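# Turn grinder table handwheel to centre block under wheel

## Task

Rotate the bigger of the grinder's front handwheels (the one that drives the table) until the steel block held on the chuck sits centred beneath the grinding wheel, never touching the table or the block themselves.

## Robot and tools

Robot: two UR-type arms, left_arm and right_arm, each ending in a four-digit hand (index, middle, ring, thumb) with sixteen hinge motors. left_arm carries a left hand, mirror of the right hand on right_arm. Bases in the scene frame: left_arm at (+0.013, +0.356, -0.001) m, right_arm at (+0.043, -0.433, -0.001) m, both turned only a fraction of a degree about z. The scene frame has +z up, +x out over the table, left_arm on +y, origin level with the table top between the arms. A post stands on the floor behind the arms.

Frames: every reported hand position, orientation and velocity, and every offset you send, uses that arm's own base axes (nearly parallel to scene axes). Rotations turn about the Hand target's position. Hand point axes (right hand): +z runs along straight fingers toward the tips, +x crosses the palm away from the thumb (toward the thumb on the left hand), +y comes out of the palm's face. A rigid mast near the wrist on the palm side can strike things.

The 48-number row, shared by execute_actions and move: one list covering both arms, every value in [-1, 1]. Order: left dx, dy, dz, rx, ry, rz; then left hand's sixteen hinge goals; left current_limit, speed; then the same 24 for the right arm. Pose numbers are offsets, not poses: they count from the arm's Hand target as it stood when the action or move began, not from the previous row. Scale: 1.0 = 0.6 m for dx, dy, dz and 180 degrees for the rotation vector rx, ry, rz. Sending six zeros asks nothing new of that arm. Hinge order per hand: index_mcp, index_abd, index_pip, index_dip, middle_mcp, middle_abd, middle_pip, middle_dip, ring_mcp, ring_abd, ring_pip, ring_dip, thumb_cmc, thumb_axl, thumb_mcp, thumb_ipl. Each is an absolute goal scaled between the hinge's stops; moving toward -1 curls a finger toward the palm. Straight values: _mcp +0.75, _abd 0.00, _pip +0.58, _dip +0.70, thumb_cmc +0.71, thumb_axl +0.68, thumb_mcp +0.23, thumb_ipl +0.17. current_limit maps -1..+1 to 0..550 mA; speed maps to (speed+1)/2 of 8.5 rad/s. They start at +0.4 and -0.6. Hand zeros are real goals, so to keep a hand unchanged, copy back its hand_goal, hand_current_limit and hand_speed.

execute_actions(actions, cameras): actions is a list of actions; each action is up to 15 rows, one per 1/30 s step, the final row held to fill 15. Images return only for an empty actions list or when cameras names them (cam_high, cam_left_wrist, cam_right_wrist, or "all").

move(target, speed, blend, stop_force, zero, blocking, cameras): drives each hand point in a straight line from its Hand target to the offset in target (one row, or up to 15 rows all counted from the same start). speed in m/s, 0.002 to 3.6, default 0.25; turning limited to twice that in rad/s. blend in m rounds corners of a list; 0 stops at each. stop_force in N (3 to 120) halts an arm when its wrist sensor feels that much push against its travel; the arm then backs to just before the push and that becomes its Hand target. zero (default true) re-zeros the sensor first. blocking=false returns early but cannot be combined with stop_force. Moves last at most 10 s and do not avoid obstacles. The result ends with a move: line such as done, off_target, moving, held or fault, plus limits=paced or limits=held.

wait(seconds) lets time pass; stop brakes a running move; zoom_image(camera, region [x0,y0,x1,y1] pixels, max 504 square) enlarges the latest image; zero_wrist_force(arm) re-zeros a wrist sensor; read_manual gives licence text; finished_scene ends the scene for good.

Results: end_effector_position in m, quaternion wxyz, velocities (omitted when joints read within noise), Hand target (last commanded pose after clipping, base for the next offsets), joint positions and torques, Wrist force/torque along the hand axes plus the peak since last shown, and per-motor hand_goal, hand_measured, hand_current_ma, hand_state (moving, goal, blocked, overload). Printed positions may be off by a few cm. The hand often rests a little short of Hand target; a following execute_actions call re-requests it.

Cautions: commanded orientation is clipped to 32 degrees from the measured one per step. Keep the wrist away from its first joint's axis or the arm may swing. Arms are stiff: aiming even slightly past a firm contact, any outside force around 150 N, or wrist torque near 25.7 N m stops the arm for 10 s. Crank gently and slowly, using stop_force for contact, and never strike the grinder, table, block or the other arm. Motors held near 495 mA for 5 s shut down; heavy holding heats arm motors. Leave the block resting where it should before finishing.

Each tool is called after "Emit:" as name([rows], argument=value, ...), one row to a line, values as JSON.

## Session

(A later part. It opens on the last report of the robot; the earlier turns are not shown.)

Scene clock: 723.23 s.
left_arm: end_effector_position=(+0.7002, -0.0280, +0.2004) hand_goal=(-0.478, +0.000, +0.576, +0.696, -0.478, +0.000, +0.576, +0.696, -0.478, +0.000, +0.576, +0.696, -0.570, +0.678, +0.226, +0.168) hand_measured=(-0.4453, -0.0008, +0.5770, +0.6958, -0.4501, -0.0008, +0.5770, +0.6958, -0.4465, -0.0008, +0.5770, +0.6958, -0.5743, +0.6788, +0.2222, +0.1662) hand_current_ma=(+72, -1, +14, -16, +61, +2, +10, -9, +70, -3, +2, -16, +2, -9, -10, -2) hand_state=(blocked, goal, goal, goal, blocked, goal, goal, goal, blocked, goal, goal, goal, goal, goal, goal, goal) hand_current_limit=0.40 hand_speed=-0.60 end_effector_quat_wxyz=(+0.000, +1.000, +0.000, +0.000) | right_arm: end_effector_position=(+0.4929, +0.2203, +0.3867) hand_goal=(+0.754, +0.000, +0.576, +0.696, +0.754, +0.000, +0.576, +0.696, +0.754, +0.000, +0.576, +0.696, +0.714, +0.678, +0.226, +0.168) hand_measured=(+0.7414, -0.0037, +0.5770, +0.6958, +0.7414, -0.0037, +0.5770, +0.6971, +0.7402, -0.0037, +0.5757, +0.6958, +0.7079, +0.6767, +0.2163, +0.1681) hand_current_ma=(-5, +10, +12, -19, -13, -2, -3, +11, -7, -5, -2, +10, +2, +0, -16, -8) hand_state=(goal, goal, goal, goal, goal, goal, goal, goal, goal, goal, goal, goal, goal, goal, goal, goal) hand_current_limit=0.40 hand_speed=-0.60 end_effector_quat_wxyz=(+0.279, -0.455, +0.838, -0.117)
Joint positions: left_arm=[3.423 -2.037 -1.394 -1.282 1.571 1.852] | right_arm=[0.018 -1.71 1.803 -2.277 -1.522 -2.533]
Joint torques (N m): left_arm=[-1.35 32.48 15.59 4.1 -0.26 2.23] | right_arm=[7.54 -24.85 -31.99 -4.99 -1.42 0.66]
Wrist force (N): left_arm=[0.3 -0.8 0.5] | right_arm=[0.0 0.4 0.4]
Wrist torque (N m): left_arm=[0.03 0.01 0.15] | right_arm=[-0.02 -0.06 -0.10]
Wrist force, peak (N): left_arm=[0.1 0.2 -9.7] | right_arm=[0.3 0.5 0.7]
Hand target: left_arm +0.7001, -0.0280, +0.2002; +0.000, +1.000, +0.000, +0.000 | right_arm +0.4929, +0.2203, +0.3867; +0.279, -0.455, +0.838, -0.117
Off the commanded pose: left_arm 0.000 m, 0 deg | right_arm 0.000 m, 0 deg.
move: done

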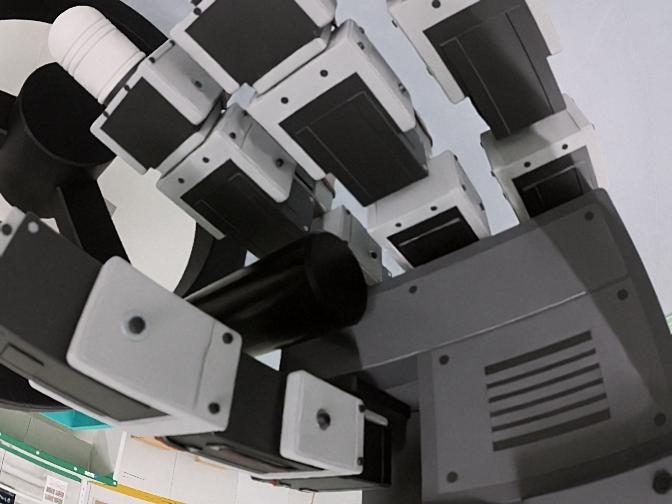

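Emit:
move(target=[0,0,0.05,0,0,0, -0.479, 0, 0.576, 0.696, -0.479, 0, 0.576, 0.696, -0.479, 0, 0.576, 0.696, -0.571, 0.678, 0.226, 0.168, 0.4, -0.6, 0,0,0,0,0,0, 0.754, 0, 0.576, 0.696, 0.754, 0, 0.576, 0.696, 0.754, 0, 0.576, 0.696, 0.714, 0.678, 0.226, 0.168, 0.4, -0.6], speed=0.015, stop_force=3, cameras=["cam_left_wrist","cam_right_wrist"])

Scene clock: 731.07 s.
left_arm: end_effector_position=(+0.7001, -0.0280, +0.2148) hand_goal=(-0.478, +0.000, +0.576, +0.696, -0.478, +0.000, +0.576, +0.696, -0.478, +0.000, +0.576, +0.696, -0.570, +0.678, +0.226, +0.168) hand_measured=(-0.4356, -0.0037, +0.5770, +0.6958, -0.4501, -0.0008, +0.5770, +0.6958, -0.4465, -0.0008, +0.5770, +0.6958, -0.5743, +0.6788, +0.2222, +0.1662) hand_current_ma=(+104, -14, -5, -14, +75, -6, +10, -11, +75, -3, +1, -2, -4, -11, -16, +5) hand_state=(blocked, goal, goal, goal, blocked, goal, goal, goal, blocked, goal, goal, goal, goal, goal, goal, goal) hand_current_limit=0.40 hand_speed=-0.60 end_effector_quat_wxyz=(+0.000, +1.000, +0.000, +0.000) | right_arm: end_effector_position=(+0.4929, +0.2203, +0.3867) hand_goal=(+0.754, +0.000, +0.576, +0.696, +0.754, +0.000, +0.576, +0.696, +0.754, +0.000, +0.576, +0.696, +0.714, +0.678, +0.226, +0.168) hand_measured=(+0.7414, -0.0037, +0.5782, +0.6958, +0.7426, -0.0052, +0.5770, +0.6958, +0.7402, -0.0037, +0.5770, +0.6971, +0.7092, +0.6777, +0.2163, +0.1672) hand_current_ma=(+0, +5, +2, -18, -6, -11, -3, +10, -5, -7, -2, +4, -3, -3, -10, -10) hand_state=(goal, goal, goal, goal, goal, goal, goal, goal, goal, goal, goal, goal, goal, goal, goal, goal) hand_current_limit=0.40 hand_speed=-0.60 end_effector_quat_wxyz=(+0.279, -0.455, +0.838, -0.117)
Joint positions: left_arm=[3.423 -2.028 -1.37 -1.315 1.571 1.852] | right_arm=[0.018 -1.71 1.803 -2.277 -1.522 -2.533]
Joint torques (N m): left_arm=[-2.01 31.92 15.59 0.65 -0.97 1.98] | right_arm=[7.4 -25.63 -32.01 -5.01 -1.6 0.67]
Wrist force (N): left_arm=[0.8 -0.2 0.6] | right_arm=[0.2 0.5 0.3]
Wrist torque (N m): left_arm=[0.15 -0.07 0.17] | right_arm=[0.01 -0.09 -0.09]
Wrist force, peak (N): left_arm=[0.4 -2.1 4.1] | right_arm=[0.5 0.5 0.5]
Hand target: left_arm +0.7001, -0.0280, +0.2148; +0.000, +1.000, +0.000, +0.000 (not the last commanded pose) | right_arm +0.4929, +0.2203, +0.3867; +0.279, -0.455, +0.838, -0.117
Off the commanded pose: left_arm 0.015 m, 0 deg | right_arm 0.000 m, 0 deg.
move: contact (left_arm)

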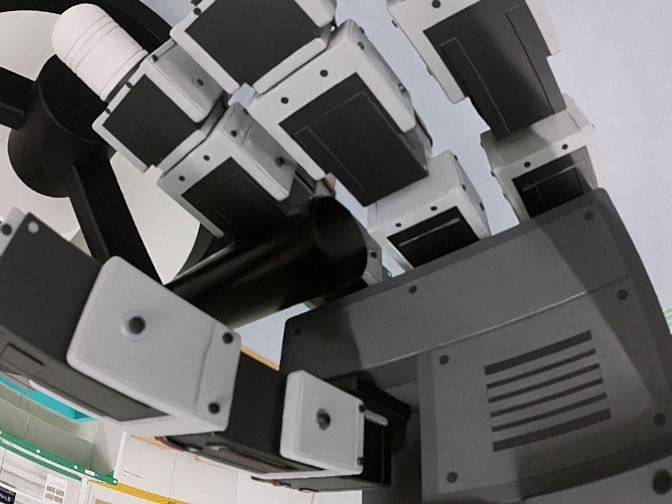

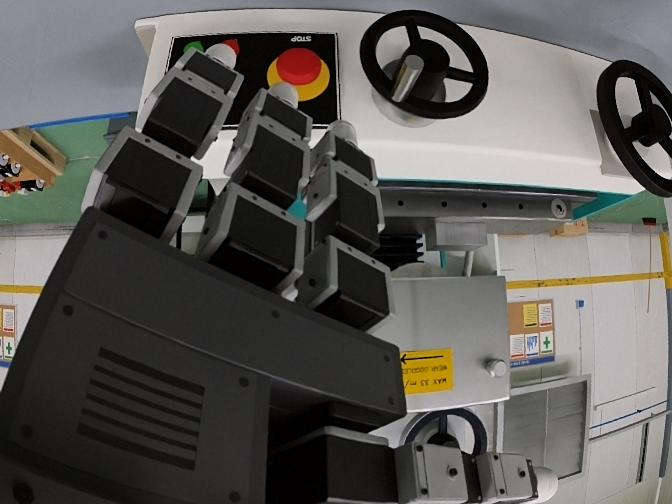

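Emit:
move(target=[0,0,0,0,0,0, -0.479, 0, -0.62, -0.5, -0.479, 0, -0.62, -0.5, -0.479, 0, -0.62, -0.5, -0.571, 0.678, 0.226, 0.168, 0.1, -0.7, 0,0,0,0,0,0, 0.754, 0, 0.576, 0.696, 0.754, 0, 0.576, 0.696, 0.754, 0, 0.576, 0.696, 0.714, 0.678, 0.226, 0.168, 0.4, -0.6], cameras=["all"])

Emit:
zoom_image(camera="cam_high", region=[130, 304, 330, 504])

Scene clock: 741.67 s.
left_arm: end_effector_position=(+0.7001, -0.0280, +0.2148) hand_goal=(-0.478, +0.000, -0.620, -0.500, -0.478, +0.000, -0.620, -0.500, -0.478, +0.000, -0.620, -0.500, -0.570, +0.678, +0.226, +0.168) hand_measured=(-0.4404, -0.0008, -0.4829, -0.4840, -0.4658, -0.0228, -0.5535, -0.4598, -0.4416, -0.0023, -0.5804, -0.4623, -0.5718, +0.6788, +0.2222, +0.1662) hand_current_ma=(+94, +2, +295, +19, +31, -30, +165, +77, +87, -10, +87, +94, -3, -7, -10, -3) hand_state=(blocked, goal, blocked, goal, goal, blocked, blocked, blocked, blocked, goal, blocked, blocked, goal, goal, goal, goal) hand_current_limit=0.10 hand_speed=-0.70 end_effector_quat_wxyz=(+0.000, +1.000, +0.000, +0.000) | right_arm: end_effector_position=(+0.4929, +0.2203, +0.3867) hand_goal=(+0.754, +0.000, +0.576, +0.696, +0.754, +0.000, +0.576, +0.696, +0.754, +0.000, +0.576, +0.696, +0.714, +0.678, +0.226, +0.168) hand_measured=(+0.7414, -0.0037, +0.5770, +0.6958, +0.7414, -0.0037, +0.5757, +0.6971, +0.7402, -0.0037, +0.5770, +0.6958, +0.7079, +0.6777, +0.2163, +0.1681) hand_current_ma=(+3, +10, +2, -7, -13, -8, -6, +6, -10, -9, +2, +5, +8, +4, -14, -11) hand_state=(goal, goal, goal, goal, goal, goal, goal, goal, goal, goal, goal, goal, goal, goal, goal, goal) hand_current_limit=0.40 hand_speed=-0.60 end_effector_quat_wxyz=(+0.279, -0.455, +0.838, -0.117)
Joint positions: left_arm=[3.423 -2.028 -1.37 -1.315 1.571 1.852] | right_arm=[0.018 -1.71 1.803 -2.277 -1.522 -2.533]
Joint torques (N m): left_arm=[-0.04 33.26 16.18 0.74 0.12 2.22] | right_arm=[7.98 -25.6 -31.89 -4.84 -1.51 0.52]
Wrist force (N): left_arm=[1.6 8.0 -5.0] | right_arm=[0.0 0.4 0.3]
Wrist torque (N m): left_arm=[0.89 -0.14 0.26] | right_arm=[0.00 -0.06 -0.10]
Wrist force, peak (N): left_arm=[1.6 8.0 -5.0] | right_arm=[0.2 0.5 0.7]
Hand target: left_arm +0.7001, -0.0280, +0.2148; +0.000, +1.000, +0.000, +0.000 | right_arm +0.4929, +0.2203, +0.3867; +0.279, -0.455, +0.838, -0.117
Off the commanded pose: left_arm 0.000 m, 0 deg | right_arm 0.000 m, 0 deg.
move: done

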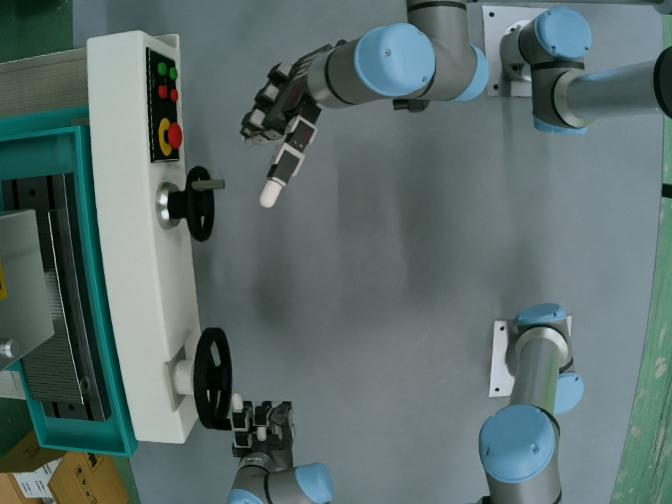

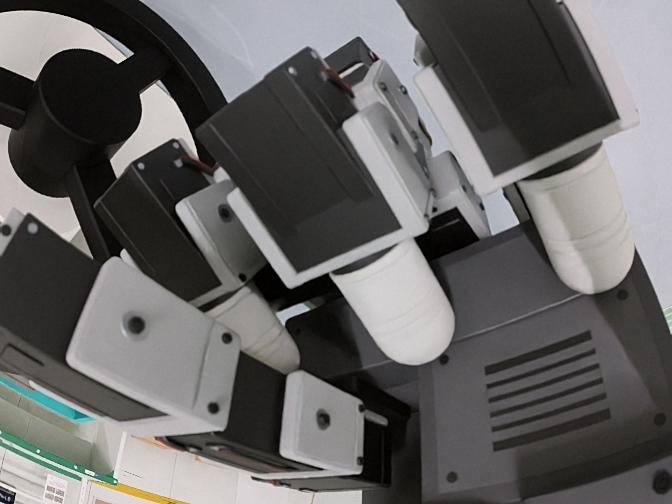

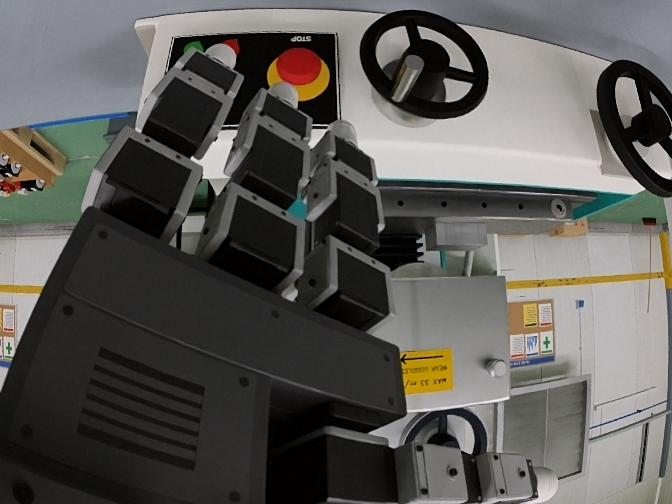

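Scaled by 2.520 from the camera's image (finer frame: 960x720).

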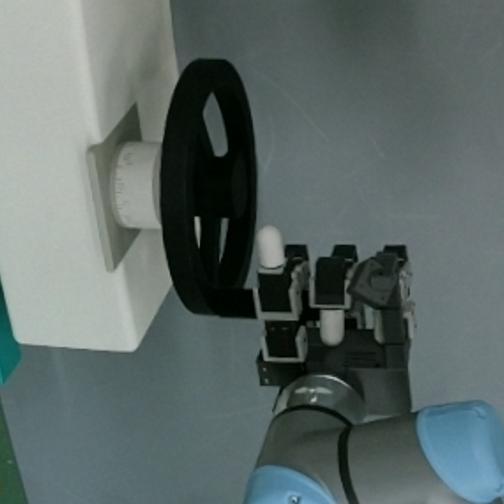

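Emit:
move(target=[0,-0.0067,0,0,0,0, -0.52, 0, -0.62, -0.5, -0.52, 0, -0.62, -0.5, -0.479, 0, -0.62, -0.5, -0.571, 0.678, 0.226, 0.168, 0.65, -0.7, 0,0,0,0,0,0, 0.754, 0, 0.576, 0.696, 0.754, 0, 0.576, 0.696, 0.754, 0, 0.576, 0.696, 0.714, 0.678, 0.226, 0.168, 0.4, -0.6], speed=0.03)

Emit:
move(target=[0,-0.0083,0.0233,0,0,0, -0.52, 0, -0.62, -0.5, -0.52, 0, -0.62, -0.5, -0.479, 0, -0.62, -0.5, -0.571, 0.678, 0.226, 0.168, 0.65, -0.7, 0,0,0,0,0,0, 0.754, 0, 0.576, 0.696, 0.754, 0, 0.576, 0.696, 0.754, 0, 0.576, 0.696, 0.714, 0.678, 0.226, 0.168, 0.4, -0.6], speed=0.03, cameras=["all"])

Emit:
zoom_image(camera="cam_right_wrist", region=[360, 160, 580, 320])

Scene clock: 774.53 s.
left_arm: end_effector_position=(+0.7001, -0.0321, +0.2146) hand_goal=(-0.520, +0.000, -0.620, -0.500, -0.520, +0.000, -0.620, -0.500, -0.478, +0.000, -0.620, -0.500, -0.570, +0.678, +0.226, +0.168) hand_measured=(-0.4537, -0.0052, -0.5560, -0.4483, -0.4682, -0.0198, -0.5535, -0.4623, -0.4416, -0.0008, -0.5804, -0.4611, -0.5718, +0.6788, +0.2232, +0.1672) hand_current_ma=(+165, +2, +150, +119, +139, -30, +161, +78, +81, +6, +85, +86, -2, +7, -9, +4) hand_state=(blocked, goal, blocked, blocked, blocked, blocked, blocked, blocked, blocked, goal, blocked, blocked, goal, goal, goal, goal) hand_current_limit=0.65 hand_speed=-0.70 end_effector_quat_wxyz=(+0.000, +1.000, +0.000, +0.000) | right_arm: end_effector_position=(+0.4929, +0.2203, +0.3867) hand_goal=(+0.754, +0.000, +0.576, +0.696, +0.754, +0.000, +0.576, +0.696, +0.754, +0.000, +0.576, +0.696, +0.714, +0.678, +0.226, +0.168) hand_measured=(+0.7414, -0.0037, +0.5770, +0.6971, +0.7414, -0.0052, +0.5770, +0.6971, +0.7390, -0.0008, +0.5770, +0.6958, +0.7092, +0.6767, +0.2163, +0.1681) hand_current_ma=(-12, +8, -1, -9, -9, -3, -3, +11, -7, -5, +2, +11, +6, +2, -13, -9) hand_state=(goal, goal, goal, goal, goal, goal, goal, goal, goal, goal, goal, goal, goal, goal, goal, goal) hand_current_limit=0.40 hand_speed=-0.60 end_effector_quat_wxyz=(+0.279, -0.455, +0.838, -0.117)
Joint positions: left_arm=[3.417 -2.027 -1.371 -1.315 1.571 1.846] | right_arm=[0.018 -1.71 1.803 -2.277 -1.522 -2.533]
Joint torques (N m): left_arm=[3.29 61.81 28.02 4.8 -1.94 2.76] | right_arm=[7.25 -24.91 -32.43 -4.86 -1.53 0.46]
Wrist force (N): left_arm=[0.6 -6.7 9.4] | right_arm=[0.2 0.4 0.4]
Wrist torque (N m): left_arm=[-0.82 -0.05 0.09] | right_arm=[-0.02 -0.09 -0.09]
Wrist force, peak (N): left_arm=[0.6 -6.7 9.4] | right_arm=[0.3 0.6 0.5]
Hand target: left_arm +0.7001, -0.0320, +0.2148; +0.000, +1.000, +0.000, +0.000 | right_arm +0.4929, +0.2203, +0.3867; +0.279, -0.455, +0.838, -0.117
Off the commanded pose: left_arm 0.000 m, 0 deg | right_arm 0.000 m, 0 deg.
move: done

Scene clock: 775.33 s.
left_arm: end_effector_position=(+0.7002, -0.0371, +0.2290) hand_goal=(-0.520, +0.000, -0.620, -0.500, -0.520, +0.000, -0.620, -0.500, -0.478, +0.000, -0.620, -0.500, -0.570, +0.678, +0.226, +0.168) hand_measured=(-0.3283, -0.0052, -0.5599, -0.4496, -0.4682, -0.0198, -0.5535, -0.4611, -0.4416, -0.0008, -0.5804, -0.4611, -0.5718, +0.6788, +0.2222, +0.1662) hand_current_ma=(+441, -14, +136, +100, +134, -22, +171, +80, +83, +3, +82, +74, +1, -7, -15, +5) hand_state=(blocked, goal, blocked, blocked, blocked, blocked, blocked, blocked, blocked, goal, blocked, blocked, goal, goal, goal, goal) hand_current_limit=0.65 hand_speed=-0.70 end_effector_quat_wxyz=(+0.000, +1.000, +0.000, +0.000) | right_arm: end_effector_position=(+0.4929, +0.2203, +0.3867) hand_goal=(+0.754, +0.000, +0.576, +0.696, +0.754, +0.000, +0.576, +0.696, +0.754, +0.000, +0.576, +0.696, +0.714, +0.678, +0.226, +0.168) hand_measured=(+0.7414, -0.0052, +0.5770, +0.6958, +0.7426, -0.0052, +0.5770, +0.6958, +0.7402, -0.0023, +0.5757, +0.6958, +0.7079, +0.6777, +0.2173, +0.1681) hand_current_ma=(-1, +2, +2, -8, -12, +2, -2, +2, -12, -5, +5, +3, -2, +0, -12, -21) hand_state=(goal, goal, goal, goal, goal, goal, goal, goal, goal, goal, goal, goal, goal, goal, goal, goal) hand_current_limit=0.40 hand_speed=-0.60 end_effector_quat_wxyz=(+0.279, -0.455, +0.838, -0.117)
Joint positions: left_arm=[3.41 -2.018 -1.347 -1.348 1.571 1.839] | right_arm=[0.018 -1.71 1.803 -2.277 -1.522 -2.533]
Joint torques (N m): left_arm=[2.94 51 22.5 5.44 -1.87 -1.04] | right_arm=[7.42 -24.96 -31.92 -4.73 -1.46 0.55]
Wrist force (N): left_arm=[0.5 -0.5 14.3] | right_arm=[0.0 0.4 0.2]
Wrist torque (N m): left_arm=[-0.62 -0.09 0.16] | right_arm=[-0.01 -0.07 -0.10]
Wrist force, peak (N): left_arm=[2.5 -0.8 16.6] | right_arm=[0.2 0.5 0.5]
Hand target: left_arm +0.7001, -0.0370, +0.2287; +0.000, +1.000, +0.000, +0.000 | right_arm +0.4929, +0.2203, +0.3867; +0.279, -0.455, +0.838, -0.117
Off the commanded pose: left_arm 0.000 m, 0 deg | right_arm 0.000 m, 0 deg.
move: done

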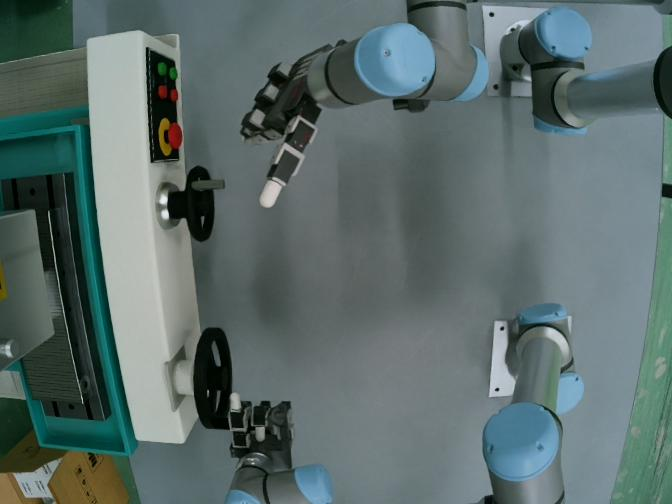

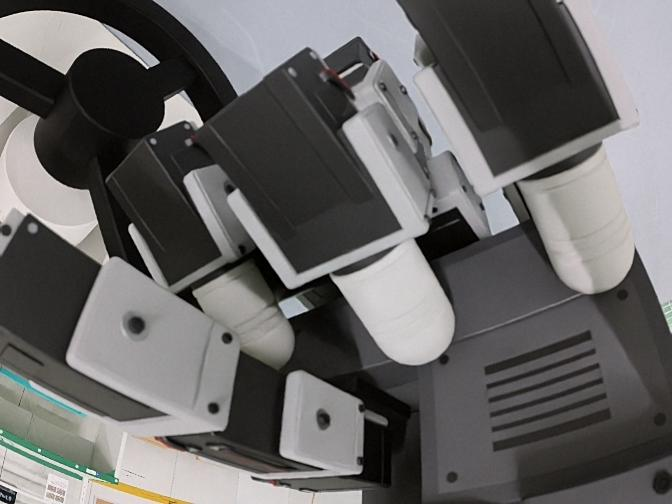

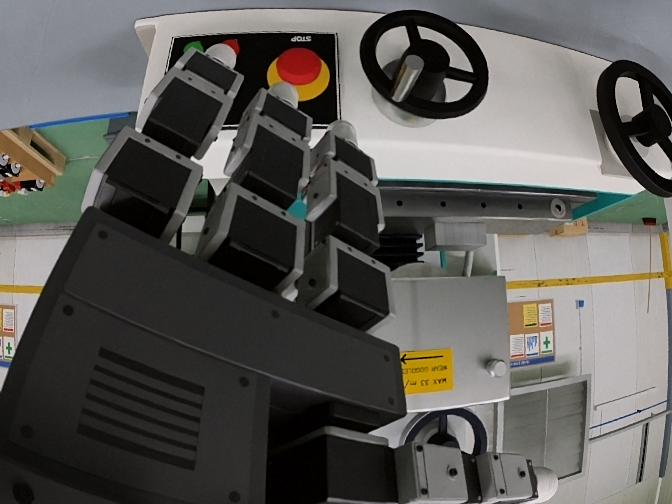

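Scaled by 2.291 from the camera's image (finer frame: 960x720).

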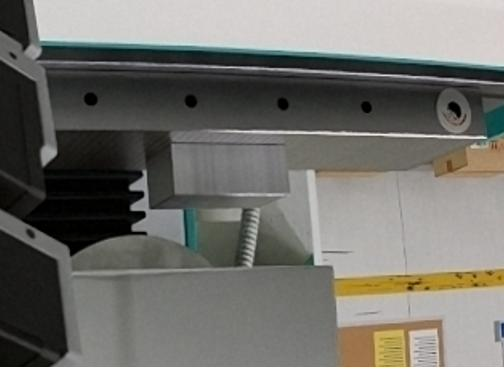

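Emit:
move([
  [0,0,-0.005,0,0,0, -0.52, 0, -0.35, -0.3, -0.52, 0, -0.35, -0.3, -0.479, 0, -0.62, -0.5, -0.571, 0.678, 0.226, 0.168, 0.65, -0.7, 0,0,0,0,0,0, 0.754, 0, 0.576, 0.696, 0.754, 0, 0.576, 0.696, 0.754, 0, 0.576, 0.696, 0.714, 0.678, 0.226, 0.168, 0.4, -0.6],
  [0.0133,0,-0.005,0,0,0, -0.52, 0, -0.35, -0.3, -0.52, 0, -0.35, -0.3, -0.479, 0, -0.62, -0.5, -0.571, 0.678, 0.226, 0.168, 0.65, -0.7, 0,0,0,0,0,0, 0.754, 0, 0.576, 0.696, 0.754, 0, 0.576, 0.696, 0.754, 0, 0.576, 0.696, 0.714, 0.678, 0.226, 0.168, 0.4, -0.6],
  [0.0133,0,-0.005,0,0,0, -0.53, 0, -0.65, -0.5, -0.53, 0, -0.65, -0.5, -0.479, 0, -0.62, -0.5, -0.571, 0.678, 0.226, 0.168, 0.65, -0.7, 0,0,0,0,0,0, 0.754, 0, 0.576, 0.696, 0.754, 0, 0.576, 0.696, 0.754, 0, 0.576, 0.696, 0.714, 0.678, 0.226, 0.168, 0.4, -0.6],
], speed=0.03, cameras=["cam_high","cam_left_wrist"])

Emit:
zoom_image(camera="cam_high", region=[180, 354, 330, 504])

Scene clock: 810.90 s.
left_arm: end_effector_position=(+0.7058, -0.0377, +0.2247) hand_goal=(-0.530, +0.000, -0.650, -0.500, -0.530, +0.000, -0.650, -0.500, -0.478, +0.000, -0.620, -0.500, -0.570, +0.678, +0.226, +0.168) hand_measured=(-0.4404, -0.0008, -0.5227, -0.4674, -0.5176, +0.0520, -0.5034, -0.4534, -0.4416, -0.0008, -0.5804, -0.4623, -0.5718, +0.6830, +0.2232, +0.1662) hand_current_ma=(+237, +1, +325, +54, +18, +62, +393, +101, +85, -8, +86, +86, +3, +10, -15, -4) hand_state=(blocked, goal, blocked, blocked, goal, blocked, blocked, blocked, blocked, goal, blocked, blocked, goal, goal, goal, goal) hand_current_limit=0.65 hand_speed=-0.70 end_effector_quat_wxyz=(+0.002, +1.000, +0.000, -0.005) | right_arm: end_effector_position=(+0.4929, +0.2203, +0.3867) hand_goal=(+0.754, +0.000, +0.576, +0.696, +0.754, +0.000, +0.576, +0.696, +0.754, +0.000, +0.576, +0.696, +0.714, +0.678, +0.226, +0.168) hand_measured=(+0.7426, -0.0052, +0.5770, +0.6958, +0.7414, -0.0052, +0.5770, +0.6958, +0.7390, -0.0037, +0.5770, +0.6958, +0.7092, +0.6777, +0.2163, +0.1672) hand_current_ma=(-10, +3, +3, -3, -8, -13, +5, +10, -8, -6, +8, +8, +3, -3, -14, -3) hand_state=(goal, goal, goal, goal, goal, goal, goal, goal, goal, goal, goal, goal, goal, goal, goal, goal) hand_current_limit=0.40 hand_speed=-0.60 end_effector_quat_wxyz=(+0.279, -0.455, +0.838, -0.117)
Joint positions: left_arm=[3.407 -2.039 -1.324 -1.36 1.571 1.836] | right_arm=[0.018 -1.71 1.803 -2.277 -1.522 -2.533]
Joint torques (N m): left_arm=[9.76 48.05 35.2 17.81 -3.67 -5.86] | right_arm=[7.73 -24.3 -32.53 -4.93 -1.58 0.69]
Wrist force (N): left_arm=[-70.1 9.7 -1.2] | right_arm=[0.0 0.3 0.1]
Wrist torque (N m): left_arm=[0.75 1.93 -2.72] | right_arm=[-0.01 -0.05 -0.11]
Wrist force, peak (N): left_arm=[-81.5 5.4 -4.0] | right_arm=[-0.2 0.6 0.5]
Hand target: left_arm +0.7081, -0.0370, +0.2257; +0.000, +1.000, +0.000, +0.000 | right_arm +0.4929, +0.2203, +0.3867; +0.279, -0.455, +0.838, -0.117
Off the commanded pose: left_arm 0.003 m, 1 deg | right_arm 0.000 m, 0 deg.
move: done

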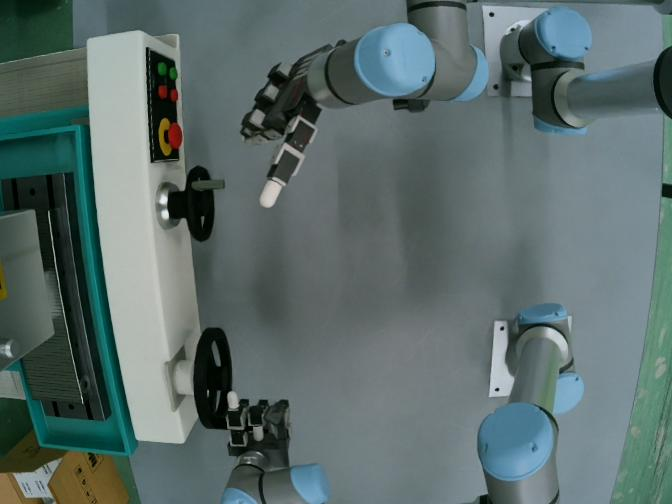

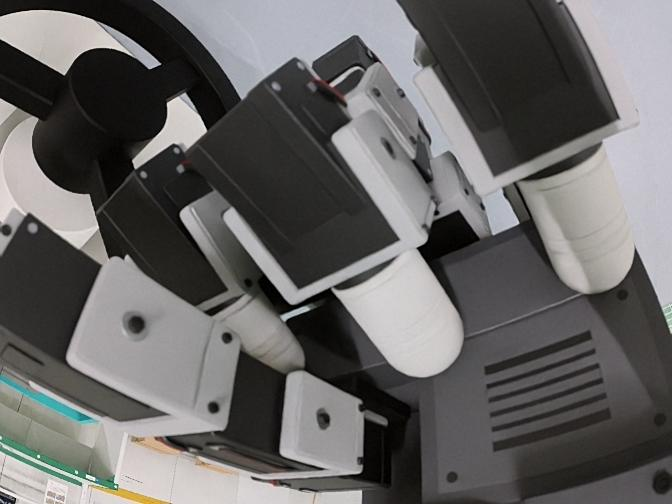

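Scaled by 3.360 from the camera's image (finer frame: 960x720).

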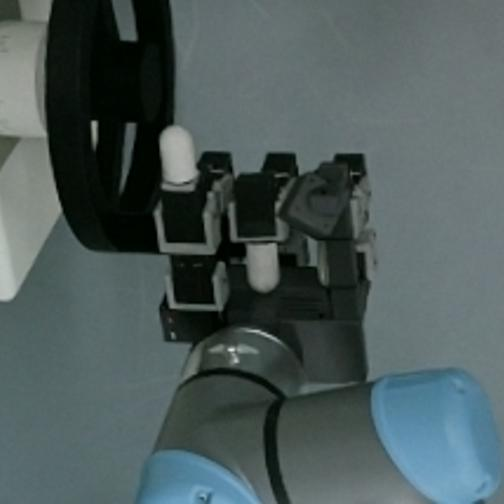

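Emit:
move([
  [-0.01,0,0,0,0,0, -0.53, 0, -0.35, -0.3, -0.53, 0, -0.35, -0.3, -0.479, 0, -0.62, -0.5, -0.571, 0.678, 0.226, 0.168, 0.65, -0.7, 0,0,0,0,0,0, 0.754, 0, 0.576, 0.696, 0.754, 0, 0.576, 0.696, 0.754, 0, 0.576, 0.696, 0.714, 0.678, 0.226, 0.168, 0.4, -0.6],
  [-0.0167,0,0,0,0,0, -0.53, 0, -0.35, -0.3, -0.53, 0, 0.1, 0.2, -0.479, 0, -0.62, -0.5, -0.571, 0.678, 0.226, 0.168, 0.65, -0.7, 0,0,0,0,0,0, 0.754, 0, 0.576, 0.696, 0.754, 0, 0.576, 0.696, 0.754, 0, 0.576, 0.696, 0.714, 0.678, 0.226, 0.168, 0.4, -0.6],
], speed=0.03, cameras=["cam_left_wrist"])

Scene clock: 823.33 s.
left_arm: end_effector_position=(+0.6981, -0.0370, +0.2258) hand_goal=(-0.530, +0.000, -0.350, -0.300, -0.530, +0.000, +0.100, +0.200, -0.478, +0.000, -0.620, -0.500, -0.570, +0.678, +0.226, +0.168) hand_measured=(-0.4043, -0.0008, -0.4688, -0.3540, -0.4983, +0.0080, +0.1022, +0.1976, -0.4416, -0.0008, -0.5804, -0.4611, -0.5780, +0.6830, +0.2232, +0.1662) hand_current_ma=(+347, -9, -310, -141, +79, -12, +8, -11, +82, -1, +75, +74, -14, -4, -13, +3) hand_state=(blocked, goal, blocked, blocked, blocked, goal, goal, goal, blocked, goal, blocked, blocked, goal, goal, goal, goal) hand_current_limit=0.65 hand_speed=-0.70 end_effector_quat_wxyz=(+0.000, +1.000, +0.000, +0.000) | right_arm: end_effector_position=(+0.4929, +0.2203, +0.3867) hand_goal=(+0.754, +0.000, +0.576, +0.696, +0.754, +0.000, +0.576, +0.696, +0.754, +0.000, +0.576, +0.696, +0.714, +0.678, +0.226, +0.168) hand_measured=(+0.7414, -0.0037, +0.5782, +0.6945, +0.7426, -0.0037, +0.5782, +0.6971, +0.7402, -0.0037, +0.5770, +0.6958, +0.7092, +0.6777, +0.2163, +0.1681) hand_current_ma=(+1, +4, +8, -1, -8, -5, +2, +9, -11, -4, +3, +9, +3, -4, -15, -7) hand_state=(goal, goal, goal, goal, goal, goal, goal, goal, goal, goal, goal, goal, goal, goal, goal, goal) hand_current_limit=0.40 hand_speed=-0.60 end_effector_quat_wxyz=(+0.279, -0.455, +0.838, -0.117)
Joint positions: left_arm=[3.411 -2.015 -1.36 -1.338 1.571 1.84] | right_arm=[0.018 -1.71 1.803 -2.277 -1.522 -2.533]
Joint torques (N m): left_arm=[-5.31 39.11 36.41 2.55 -2.4 -2.68] | right_arm=[6.92 -24.29 -32.74 -4.81 -1.34 0.61]
Wrist force (N): left_arm=[-2.8 -1.2 9.7] | right_arm=[0.2 0.1 0.1]
Wrist torque (N m): left_arm=[-0.46 -0.04 -0.09] | right_arm=[-0.02 -0.08 -0.10]
Wrist force, peak (N): left_arm=[-70.3 9.2 -0.8] | right_arm=[0.3 0.5 0.5]
Hand target: left_arm +0.6981, -0.0370, +0.2257; +0.000, +1.000, +0.000, +0.000 | right_arm +0.4929, +0.2203, +0.3867; +0.279, -0.455, +0.838, -0.117
Off the commanded pose: left_arm 0.000 m, 0 deg | right_arm 0.000 m, 0 deg.
move: done

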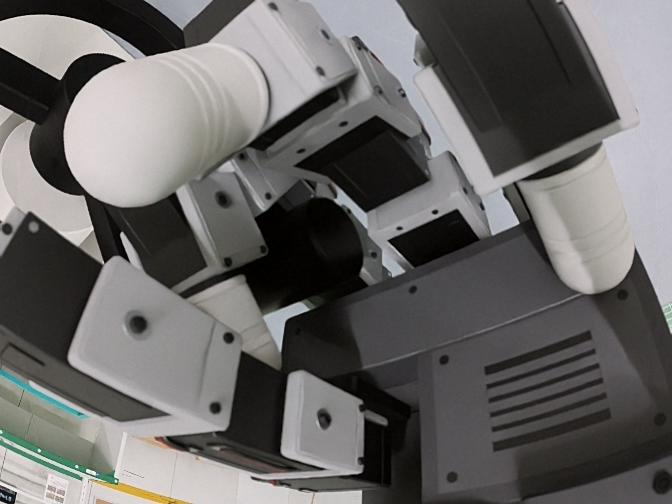

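Emit:
move([
  [0,0,0,0,0,0, -0.45, 0, -0.35, -0.3, -0.342, 0, 0.4, 0.5, -0.479, 0, -0.62, -0.5, -0.571, 0.678, 0.226, 0.168, 0.65, -0.7, 0,0,0,0,0,0, 0.754, 0, 0.576, 0.696, 0.754, 0, 0.576, 0.696, 0.754, 0, 0.576, 0.696, 0.714, 0.678, 0.226, 0.168, 0.4, -0.6],
  [0.0098,0,0,0,0,0, -0.45, 0, -0.35, -0.3, -0.342, 0, 0.4, 0.5, -0.479, 0, -0.62, -0.5, -0.571, 0.678, 0.226, 0.168, 0.65, -0.7, 0,0,0,0,0,0, 0.754, 0, 0.576, 0.696, 0.754, 0, 0.576, 0.696, 0.754, 0, 0.576, 0.696, 0.714, 0.678, 0.226, 0.168, 0.4, -0.6],
], speed=0.03, cameras=["cam_left_wrist"])

Emit:
move([
  [0,0,0,0,0,0, -0.5, 0, -0.35, -0.3, -0.52, 0, 0.2, 0.2, -0.479, 0, -0.62, -0.5, -0.571, 0.678, 0.226, 0.168, 0.3, -0.7, 0,0,0,0,0,0, 0.754, 0, 0.576, 0.696, 0.754, 0, 0.576, 0.696, 0.754, 0, 0.576, 0.696, 0.714, 0.678, 0.226, 0.168, 0.4, -0.6],
  [0,0,0,0,0,0, -0.5, 0, -0.65, -0.5, -0.52, 0, -0.65, -0.5, -0.479, 0, -0.62, -0.5, -0.571, 0.678, 0.226, 0.168, 0.3, -0.7, 0,0,0,0,0,0, 0.754, 0, 0.576, 0.696, 0.754, 0, 0.576, 0.696, 0.754, 0, 0.576, 0.696, 0.714, 0.678, 0.226, 0.168, 0.4, -0.6],
], speed=0.03, cameras=["cam_left_wrist"])

Scene clock: 941.60 s.
left_arm: end_effector_position=(+0.7040, -0.0371, +0.2257) hand_goal=(-0.450, +0.000, -0.350, -0.300, -0.342, +0.000, +0.400, +0.500, -0.478, +0.000, -0.620, -0.500, -0.570, +0.678, +0.226, +0.168) hand_measured=(-0.3994, -0.0023, -0.4585, -0.3540, -0.3259, +0.0080, +0.4025, +0.4983, -0.4416, -0.0008, -0.5804, -0.4623, -0.5768, +0.6830, +0.2232, +0.1672) hand_current_ma=(+109, -17, -282, -145, +51, +5, +7, -10, +89, -2, +73, +81, -13, -1, -23, -12) hand_state=(blocked, moving, blocked, blocked, goal, goal, goal, goal, blocked, goal, blocked, blocked, goal, goal, goal, goal) hand_current_limit=0.65 hand_speed=-0.70 end_effector_quat_wxyz=(+0.000, +1.000, +0.000, +0.000) | right_arm: end_effector_position=(+0.4929, +0.2203, +0.3867) hand_goal=(+0.754, +0.000, +0.576, +0.696, +0.754, +0.000, +0.576, +0.696, +0.754, +0.000, +0.576, +0.696, +0.714, +0.678, +0.226, +0.168) hand_measured=(+0.7414, -0.0037, +0.5770, +0.6971, +0.7426, -0.0052, +0.5770, +0.6958, +0.7402, -0.0023, +0.5770, +0.6971, +0.7092, +0.6777, +0.2163, +0.1672) hand_current_ma=(+4, +7, +1, -2, -11, -3, +0, +10, -11, -6, +2, +5, +1, +3, -11, -5) hand_state=(goal, goal, goal, goal, goal, goal, goal, goal, goal, goal, goal, goal, goal, goal, goal, goal) hand_current_limit=0.40 hand_speed=-0.60 end_effector_quat_wxyz=(+0.279, -0.455, +0.838, -0.117)
Joint positions: left_arm=[3.408 -2.03 -1.339 -1.345 1.571 1.837] | right_arm=[0.018 -1.71 1.803 -2.277 -1.522 -2.533]
Joint torques (N m): left_arm=[0.66 55.42 16.67 4.19 -1.6 -1.18] | right_arm=[7.4 -24.98 -31.91 -4.81 -1.63 0.65]
Wrist force (N): left_arm=[1.7 -0.8 2.1] | right_arm=[0.1 0.3 0.2]
Wrist torque (N m): left_arm=[-0.01 -0.22 0.29] | right_arm=[-0.01 -0.06 -0.10]
Wrist force, peak (N): left_arm=[-2.9 -1.1 10.0] | right_arm=[0.3 0.5 0.6]
Hand target: left_arm +0.7040, -0.0370, +0.2257; +0.000, +1.000, +0.000, +0.000 | right_arm +0.4929, +0.2203, +0.3867; +0.279, -0.455, +0.838, -0.117
Off the commanded pose: left_arm 0.000 m, 0 deg | right_arm 0.000 m, 0 deg.
move: done

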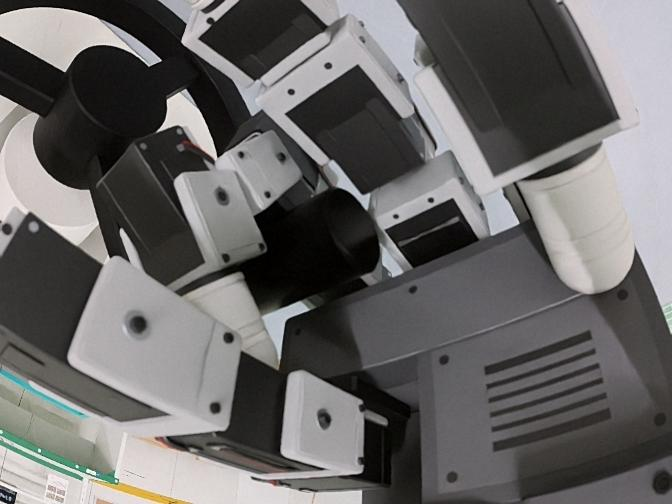

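Scene clock: 943.10 s.
left_arm: end_effector_position=(+0.7040, -0.0370, +0.2257) hand_goal=(-0.500, +0.000, -0.650, -0.500, -0.520, +0.000, -0.650, -0.500, -0.478, +0.000, -0.620, -0.500, -0.570, +0.678, +0.226, +0.168) hand_measured=(-0.3994, -0.0037, -0.5252, -0.4674, -0.4537, +0.0080, -0.5612, -0.4891, -0.4416, -0.0008, -0.5791, -0.4611, -0.5755, +0.6830, +0.2232, +0.1672) hand_current_ma=(+266, +2, +327, +62, +168, +2, +224, +19, +82, -2, +76, +69, -6, +7, -16, -1) hand_state=(blocked, goal, blocked, blocked, blocked, goal, blocked, goal, blocked, goal, blocked, blocked, goal, goal, goal, goal) hand_current_limit=0.30 hand_speed=-0.70 end_effector_quat_wxyz=(+0.000, +1.000, +0.000, +0.000) | right_arm: end_effector_position=(+0.4929, +0.2203, +0.3867) hand_goal=(+0.754, +0.000, +0.576, +0.696, +0.754, +0.000, +0.576, +0.696, +0.754, +0.000, +0.576, +0.696, +0.714, +0.678, +0.226, +0.168) hand_measured=(+0.7402, -0.0037, +0.5770, +0.6958, +0.7426, -0.0052, +0.5757, +0.6958, +0.7402, -0.0023, +0.5757, +0.6971, +0.7092, +0.6777, +0.2173, +0.1681) hand_current_ma=(-6, +10, +6, -6, -9, -5, -6, +4, -8, -8, -3, +0, +7, +0, -13, -6) hand_state=(goal, goal, goal, goal, goal, goal, goal, goal, goal, goal, goal, goal, goal, goal, goal, goal) hand_current_limit=0.40 hand_speed=-0.60 end_effector_quat_wxyz=(+0.279, -0.455, +0.838, -0.117)
Joint positions: left_arm=[3.408 -2.029 -1.339 -1.345 1.571 1.837] | right_arm=[0.018 -1.71 1.803 -2.277 -1.522 -2.533]
Joint torques (N m): left_arm=[4.59 57.23 25.96 5.65 -0.04 1.93] | right_arm=[6.53 -24.38 -32.65 -5.03 -1.47 0.66]
Wrist force (N): left_arm=[-4.1 2.7 3.4] | right_arm=[0.2 0.2 0.4]
Wrist torque (N m): left_arm=[0.15 0.03 0.10] | right_arm=[-0.05 -0.09 -0.09]
Wrist force, peak (N): left_arm=[-4.7 -1.2 6.1] | right_arm=[0.1 0.5 0.5]
Hand target: left_arm +0.7040, -0.0370, +0.2257; +0.000, +1.000, +0.000, +0.000 | right_arm +0.4929, +0.2203, +0.3867; +0.279, -0.455, +0.838, -0.117
Off the commanded pose: left_arm 0.000 m, 0 deg | right_arm 0.000 m, 0 deg.
move: done

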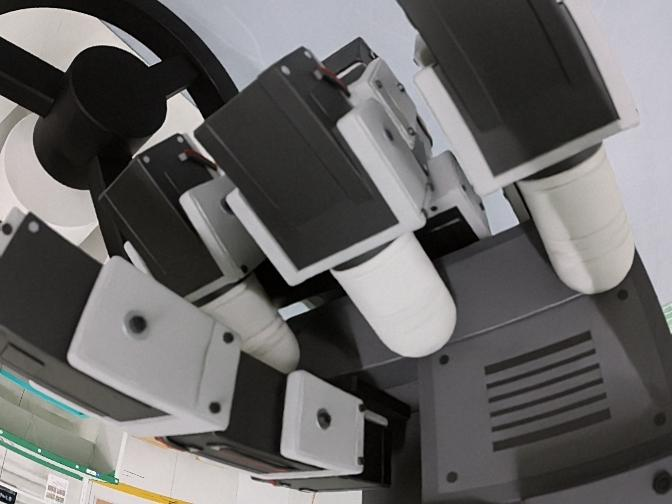

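Emit:
move(target=[0,-0.0217,0.0217,0,0,0, -0.56, 0, -0.68, -0.52, -0.56, 0, -0.68, -0.52, -0.479, 0, -0.62, -0.5, -0.571, 0.678, 0.226, 0.168, 0.72, -0.7, 0,0,0,0,0,0, 0.754, 0, 0.576, 0.696, 0.754, 0, 0.576, 0.696, 0.754, 0, 0.576, 0.696, 0.714, 0.678, 0.226, 0.168, 0.4, -0.6], speed=0.03, cameras=["cam_left_wrist","cam_right_wrist"])

Emit:
zoom_image(camera="cam_right_wrist", region=[360, 160, 580, 320])

Scene clock: 956.43 s.
left_arm: end_effector_position=(+0.7040, -0.0501, +0.2390) hand_goal=(-0.560, +0.000, -0.680, -0.520, -0.560, +0.000, -0.680, -0.520, -0.478, +0.000, -0.620, -0.500, -0.570, +0.678, +0.226, +0.168) hand_measured=(-0.3693, -0.0052, -0.5445, -0.4560, -0.4525, +0.0065, -0.5625, -0.4891, -0.4428, -0.0008, -0.5804, -0.4623, -0.5755, +0.6820, +0.2222, +0.1662) hand_current_ma=(+476, -10, +356, +146, +300, +7, +311, +66, +81, -1, +84, +80, -11, +2, -22, +0) hand_state=(blocked, goal, blocked, blocked, blocked, goal, blocked, blocked, blocked, goal, blocked, blocked, goal, goal, goal, goal) hand_current_limit=0.72 hand_speed=-0.70 end_effector_quat_wxyz=(+0.000, +1.000, +0.000, +0.000) | right_arm: end_effector_position=(+0.4929, +0.2203, +0.3867) hand_goal=(+0.754, +0.000, +0.576, +0.696, +0.754, +0.000, +0.576, +0.696, +0.754, +0.000, +0.576, +0.696, +0.714, +0.678, +0.226, +0.168) hand_measured=(+0.7402, -0.0037, +0.5770, +0.6958, +0.7426, -0.0037, +0.5782, +0.6971, +0.7402, -0.0008, +0.5770, +0.6945, +0.7092, +0.6777, +0.2163, +0.1681) hand_current_ma=(+1, +4, +8, -9, -2, -5, +3, +13, -8, +0, +2, +3, -4, -2, -10, -1) hand_state=(goal, goal, goal, goal, goal, goal, goal, goal, goal, goal, goal, goal, goal, goal, goal, goal) hand_current_limit=0.40 hand_speed=-0.60 end_effector_quat_wxyz=(+0.279, -0.455, +0.838, -0.117)
Joint positions: left_arm=[3.389 -2.021 -1.318 -1.375 1.571 1.818] | right_arm=[0.018 -1.71 1.803 -2.277 -1.522 -2.533]
Joint torques (N m): left_arm=[5.69 55.92 25.59 7.24 -2.92 0.01] | right_arm=[6.71 -24.81 -31.47 -5 -1.59 0.6]
Wrist force (N): left_arm=[-5.6 -2.4 17.9] | right_arm=[0.2 0.3 0.2]
Wrist torque (N m): left_arm=[-0.92 0.03 -0.07] | right_arm=[-0.01 -0.09 -0.09]
Wrist force, peak (N): left_arm=[-1.8 -8.6 18.9] | right_arm=[0.4 0.4 0.5]
Hand target: left_arm +0.7040, -0.0500, +0.2388; +0.000, +1.000, +0.000, +0.000 | right_arm +0.4929, +0.2203, +0.3867; +0.279, -0.455, +0.838, -0.117
Off the commanded pose: left_arm 0.000 m, 0 deg | right_arm 0.000 m, 0 deg.
move: done

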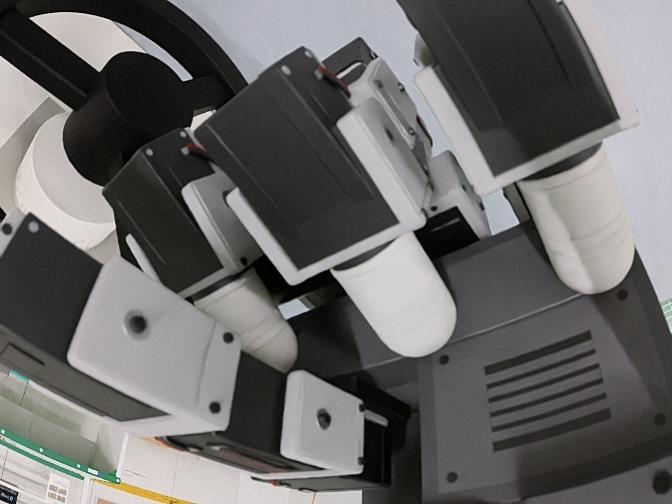

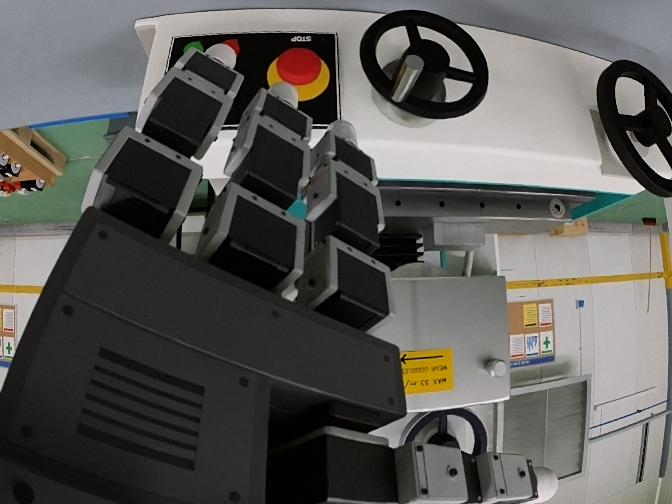

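Scaled by 2.291 from the camera's image (finer frame: 960x720).

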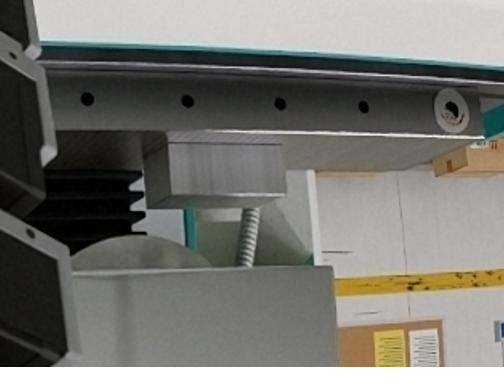

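Emit:
move(target=[0,-0.0233,0.0283,0,0,0, -0.56, 0, -0.68, -0.52, -0.56, 0, -0.68, -0.52, -0.479, 0, -0.62, -0.5, -0.571, 0.678, 0.226, 0.168, 0.72, -0.7, 0,0,0,0,0,0, 0.754, 0, 0.576, 0.696, 0.754, 0, 0.576, 0.696, 0.754, 0, 0.576, 0.696, 0.714, 0.678, 0.226, 0.168, 0.4, -0.6], speed=0.03)

Emit:
move(target=[0,-0.0350,0.0233,0,0,0, -0.56, 0, -0.68, -0.52, -0.56, 0, -0.68, -0.52, -0.479, 0, -0.62, -0.5, -0.571, 0.678, 0.226, 0.168, 0.72, -0.7, 0,0,0,0,0,0, 0.754, 0, 0.576, 0.696, 0.754, 0, 0.576, 0.696, 0.754, 0, 0.576, 0.696, 0.714, 0.678, 0.226, 0.168, 0.4, -0.6], speed=0.03, cameras=["all"])

Emit:
zoom_image(camera="cam_high", region=[180, 304, 330, 454])

Emit:
zoom_image(camera="cam_right_wrist", region=[360, 160, 580, 320])

Scene clock: 975.47 s.
left_arm: end_effector_position=(+0.7040, -0.0641, +0.2559) hand_goal=(-0.560, +0.000, -0.680, -0.520, -0.560, +0.000, -0.680, -0.520, -0.478, +0.000, -0.620, -0.500, -0.570, +0.678, +0.226, +0.168) hand_measured=(-0.2149, -0.0066, -0.5650, -0.4394, -0.3295, -0.0213, -0.5843, -0.5159, -0.4416, -0.0023, -0.5791, -0.4623, -0.5755, +0.6830, +0.2232, +0.1662) hand_current_ma=(+475, -1, +299, +189, +482, -37, +242, -2, +88, -10, +84, +91, -13, +6, -18, -1) hand_state=(blocked, goal, blocked, blocked, blocked, blocked, blocked, goal, blocked, goal, blocked, blocked, goal, goal, goal, goal) hand_current_limit=0.72 hand_speed=-0.70 end_effector_quat_wxyz=(+0.000, +1.000, +0.000, +0.000) | right_arm: end_effector_position=(+0.4929, +0.2203, +0.3867) hand_goal=(+0.754, +0.000, +0.576, +0.696, +0.754, +0.000, +0.576, +0.696, +0.754, +0.000, +0.576, +0.696, +0.714, +0.678, +0.226, +0.168) hand_measured=(+0.7414, -0.0037, +0.5770, +0.6945, +0.7426, -0.0052, +0.5770, +0.6945, +0.7390, -0.0023, +0.5770, +0.6958, +0.7092, +0.6777, +0.2173, +0.1681) hand_current_ma=(-2, +5, -1, -10, -12, -2, -8, +13, -12, -4, +3, +6, -2, -3, -10, -7) hand_state=(goal, goal, goal, goal, goal, goal, goal, goal, goal, goal, goal, goal, goal, goal, goal, goal) hand_current_limit=0.40 hand_speed=-0.60 end_effector_quat_wxyz=(+0.279, -0.455, +0.838, -0.117)
Joint positions: left_arm=[3.369 -2.012 -1.286 -1.415 1.571 1.798] | right_arm=[0.018 -1.71 1.803 -2.277 -1.522 -2.533]
Joint torques (N m): left_arm=[7.38 63.97 32.61 9.21 -2.92 0.76] | right_arm=[6.87 -24.6 -32.44 -4.87 -1.54 0.69]
Wrist force (N): left_arm=[-8.9 0.8 28.4] | right_arm=[0.2 0.3 0.3]
Wrist torque (N m): left_arm=[-1.25 0.18 -0.50] | right_arm=[-0.02 -0.09 -0.09]
Wrist force, peak (N): left_arm=[-6.8 -0.1 31.3] | right_arm=[0.0 0.4 0.7]
Hand target: left_arm +0.7040, -0.0640, +0.2557; +0.000, +1.000, +0.000, +0.000 | right_arm +0.4929, +0.2203, +0.3867; +0.279, -0.455, +0.838, -0.117
Off the commanded pose: left_arm 0.000 m, 0 deg | right_arm 0.000 m, 0 deg.
move: done

Scene clock: 976.60 s.
left_arm: end_effector_position=(+0.7040, -0.0851, +0.2699) hand_goal=(-0.560, +0.000, -0.680, -0.520, -0.560, +0.000, -0.680, -0.520, -0.478, +0.000, -0.620, -0.500, -0.570, +0.678, +0.226, +0.168) hand_measured=(-0.0859, -0.0052, -0.5663, -0.4394, -0.1980, -0.0213, -0.5855, -0.5159, -0.4416, -0.0008, -0.5791, -0.4623, -0.5755, +0.6830, +0.2232, +0.1672) hand_current_ma=(+457, -8, +299, +196, +479, -29, +249, -14, +81, +4, +80, +80, -13, +2, -16, +2) hand_state=(blocked, goal, blocked, blocked, blocked, blocked, blocked, goal, blocked, goal, blocked, blocked, goal, goal, goal, goal) hand_current_limit=0.72 hand_speed=-0.70 end_effector_quat_wxyz=(+0.000, +1.000, +0.000, +0.000) | right_arm: end_effector_position=(+0.4929, +0.2203, +0.3867) hand_goal=(+0.754, +0.000, +0.576, +0.696, +0.754, +0.000, +0.576, +0.696, +0.754, +0.000, +0.576, +0.696, +0.714, +0.678, +0.226, +0.168) hand_measured=(+0.7402, -0.0052, +0.5770, +0.6971, +0.7414, -0.0023, +0.5770, +0.6958, +0.7402, -0.0023, +0.5770, +0.6971, +0.7079, +0.6767, +0.2163, +0.1662) hand_current_ma=(-7, +10, +6, -4, -12, -15, -7, +14, -8, -10, +4, -1, +3, +4, -6, -13) hand_state=(goal, goal, goal, goal, goal, goal, goal, goal, goal, goal, goal, goal, goal, goal, goal, goal) hand_current_limit=0.40 hand_speed=-0.60 end_effector_quat_wxyz=(+0.279, -0.455, +0.838, -0.117)
Joint positions: left_arm=[3.338 -2.006 -1.259 -1.448 1.571 1.767] | right_arm=[0.018 -1.71 1.803 -2.277 -1.522 -2.533]
Joint torques (N m): left_arm=[4.93 67.47 34.22 11.06 -3.41 1.72] | right_arm=[6.61 -24.61 -31.85 -4.82 -1.48 0.64]
Wrist force (N): left_arm=[-14.6 -6.1 30.0] | right_arm=[0.0 0.3 0.6]
Wrist torque (N m): left_arm=[-1.57 0.25 -0.73] | right_arm=[-0.04 -0.07 -0.11]
Wrist force, peak (N): left_arm=[-14.2 -7.8 30.8] | right_arm=[0.3 0.5 0.6]
Hand target: left_arm +0.7040, -0.0850, +0.2697; +0.000, +1.000, +0.000, +0.000 | right_arm +0.4929, +0.2203, +0.3867; +0.279, -0.455, +0.838, -0.117
Off the commanded pose: left_arm 0.000 m, 0 deg | right_arm 0.000 m, 0 deg.
move: done

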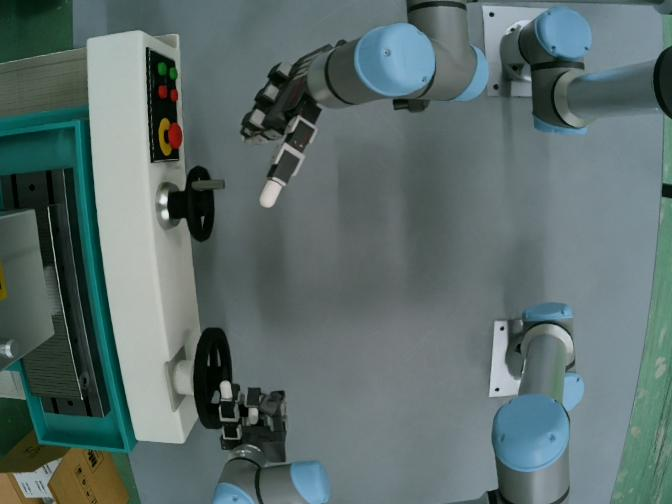

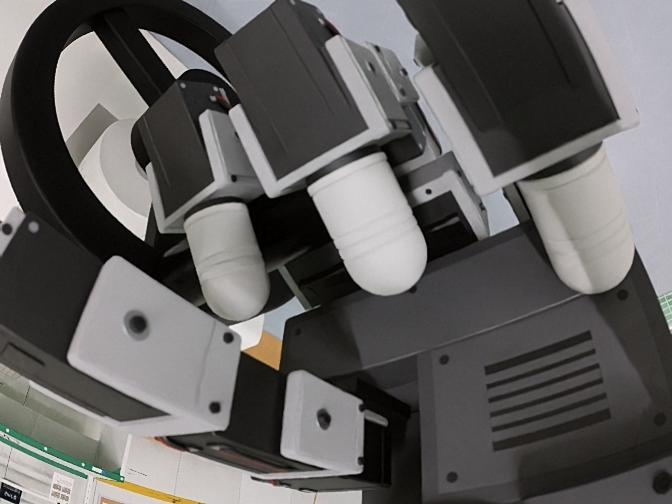

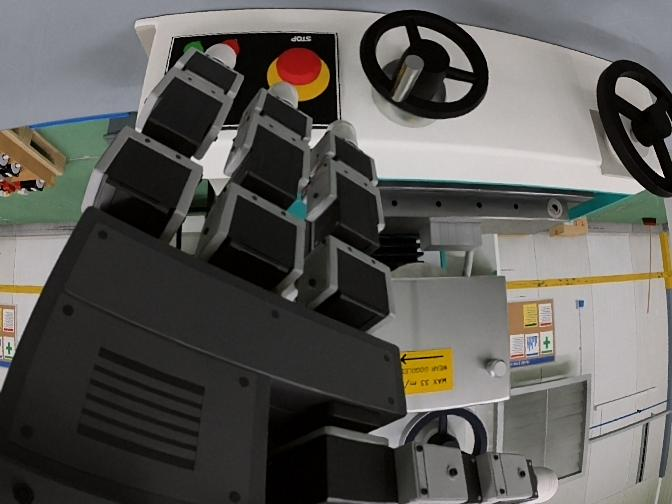

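Scaled by 3.360 from the camera's image (finer frame: 960x720).

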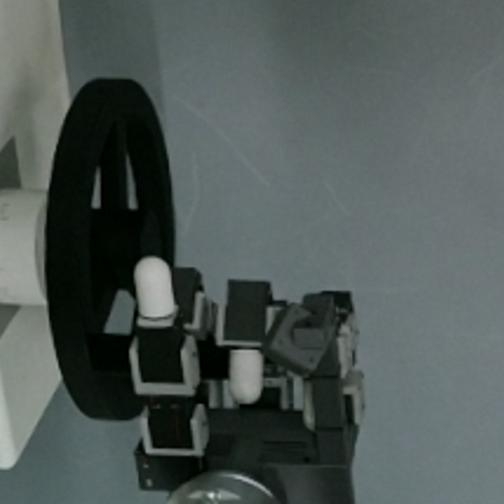

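Scaled by 2.291 from the camera's image (finer frame: 960x720).

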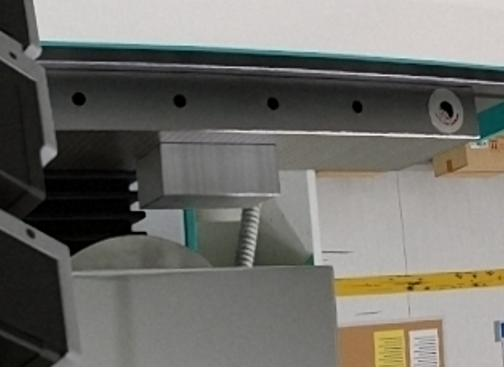

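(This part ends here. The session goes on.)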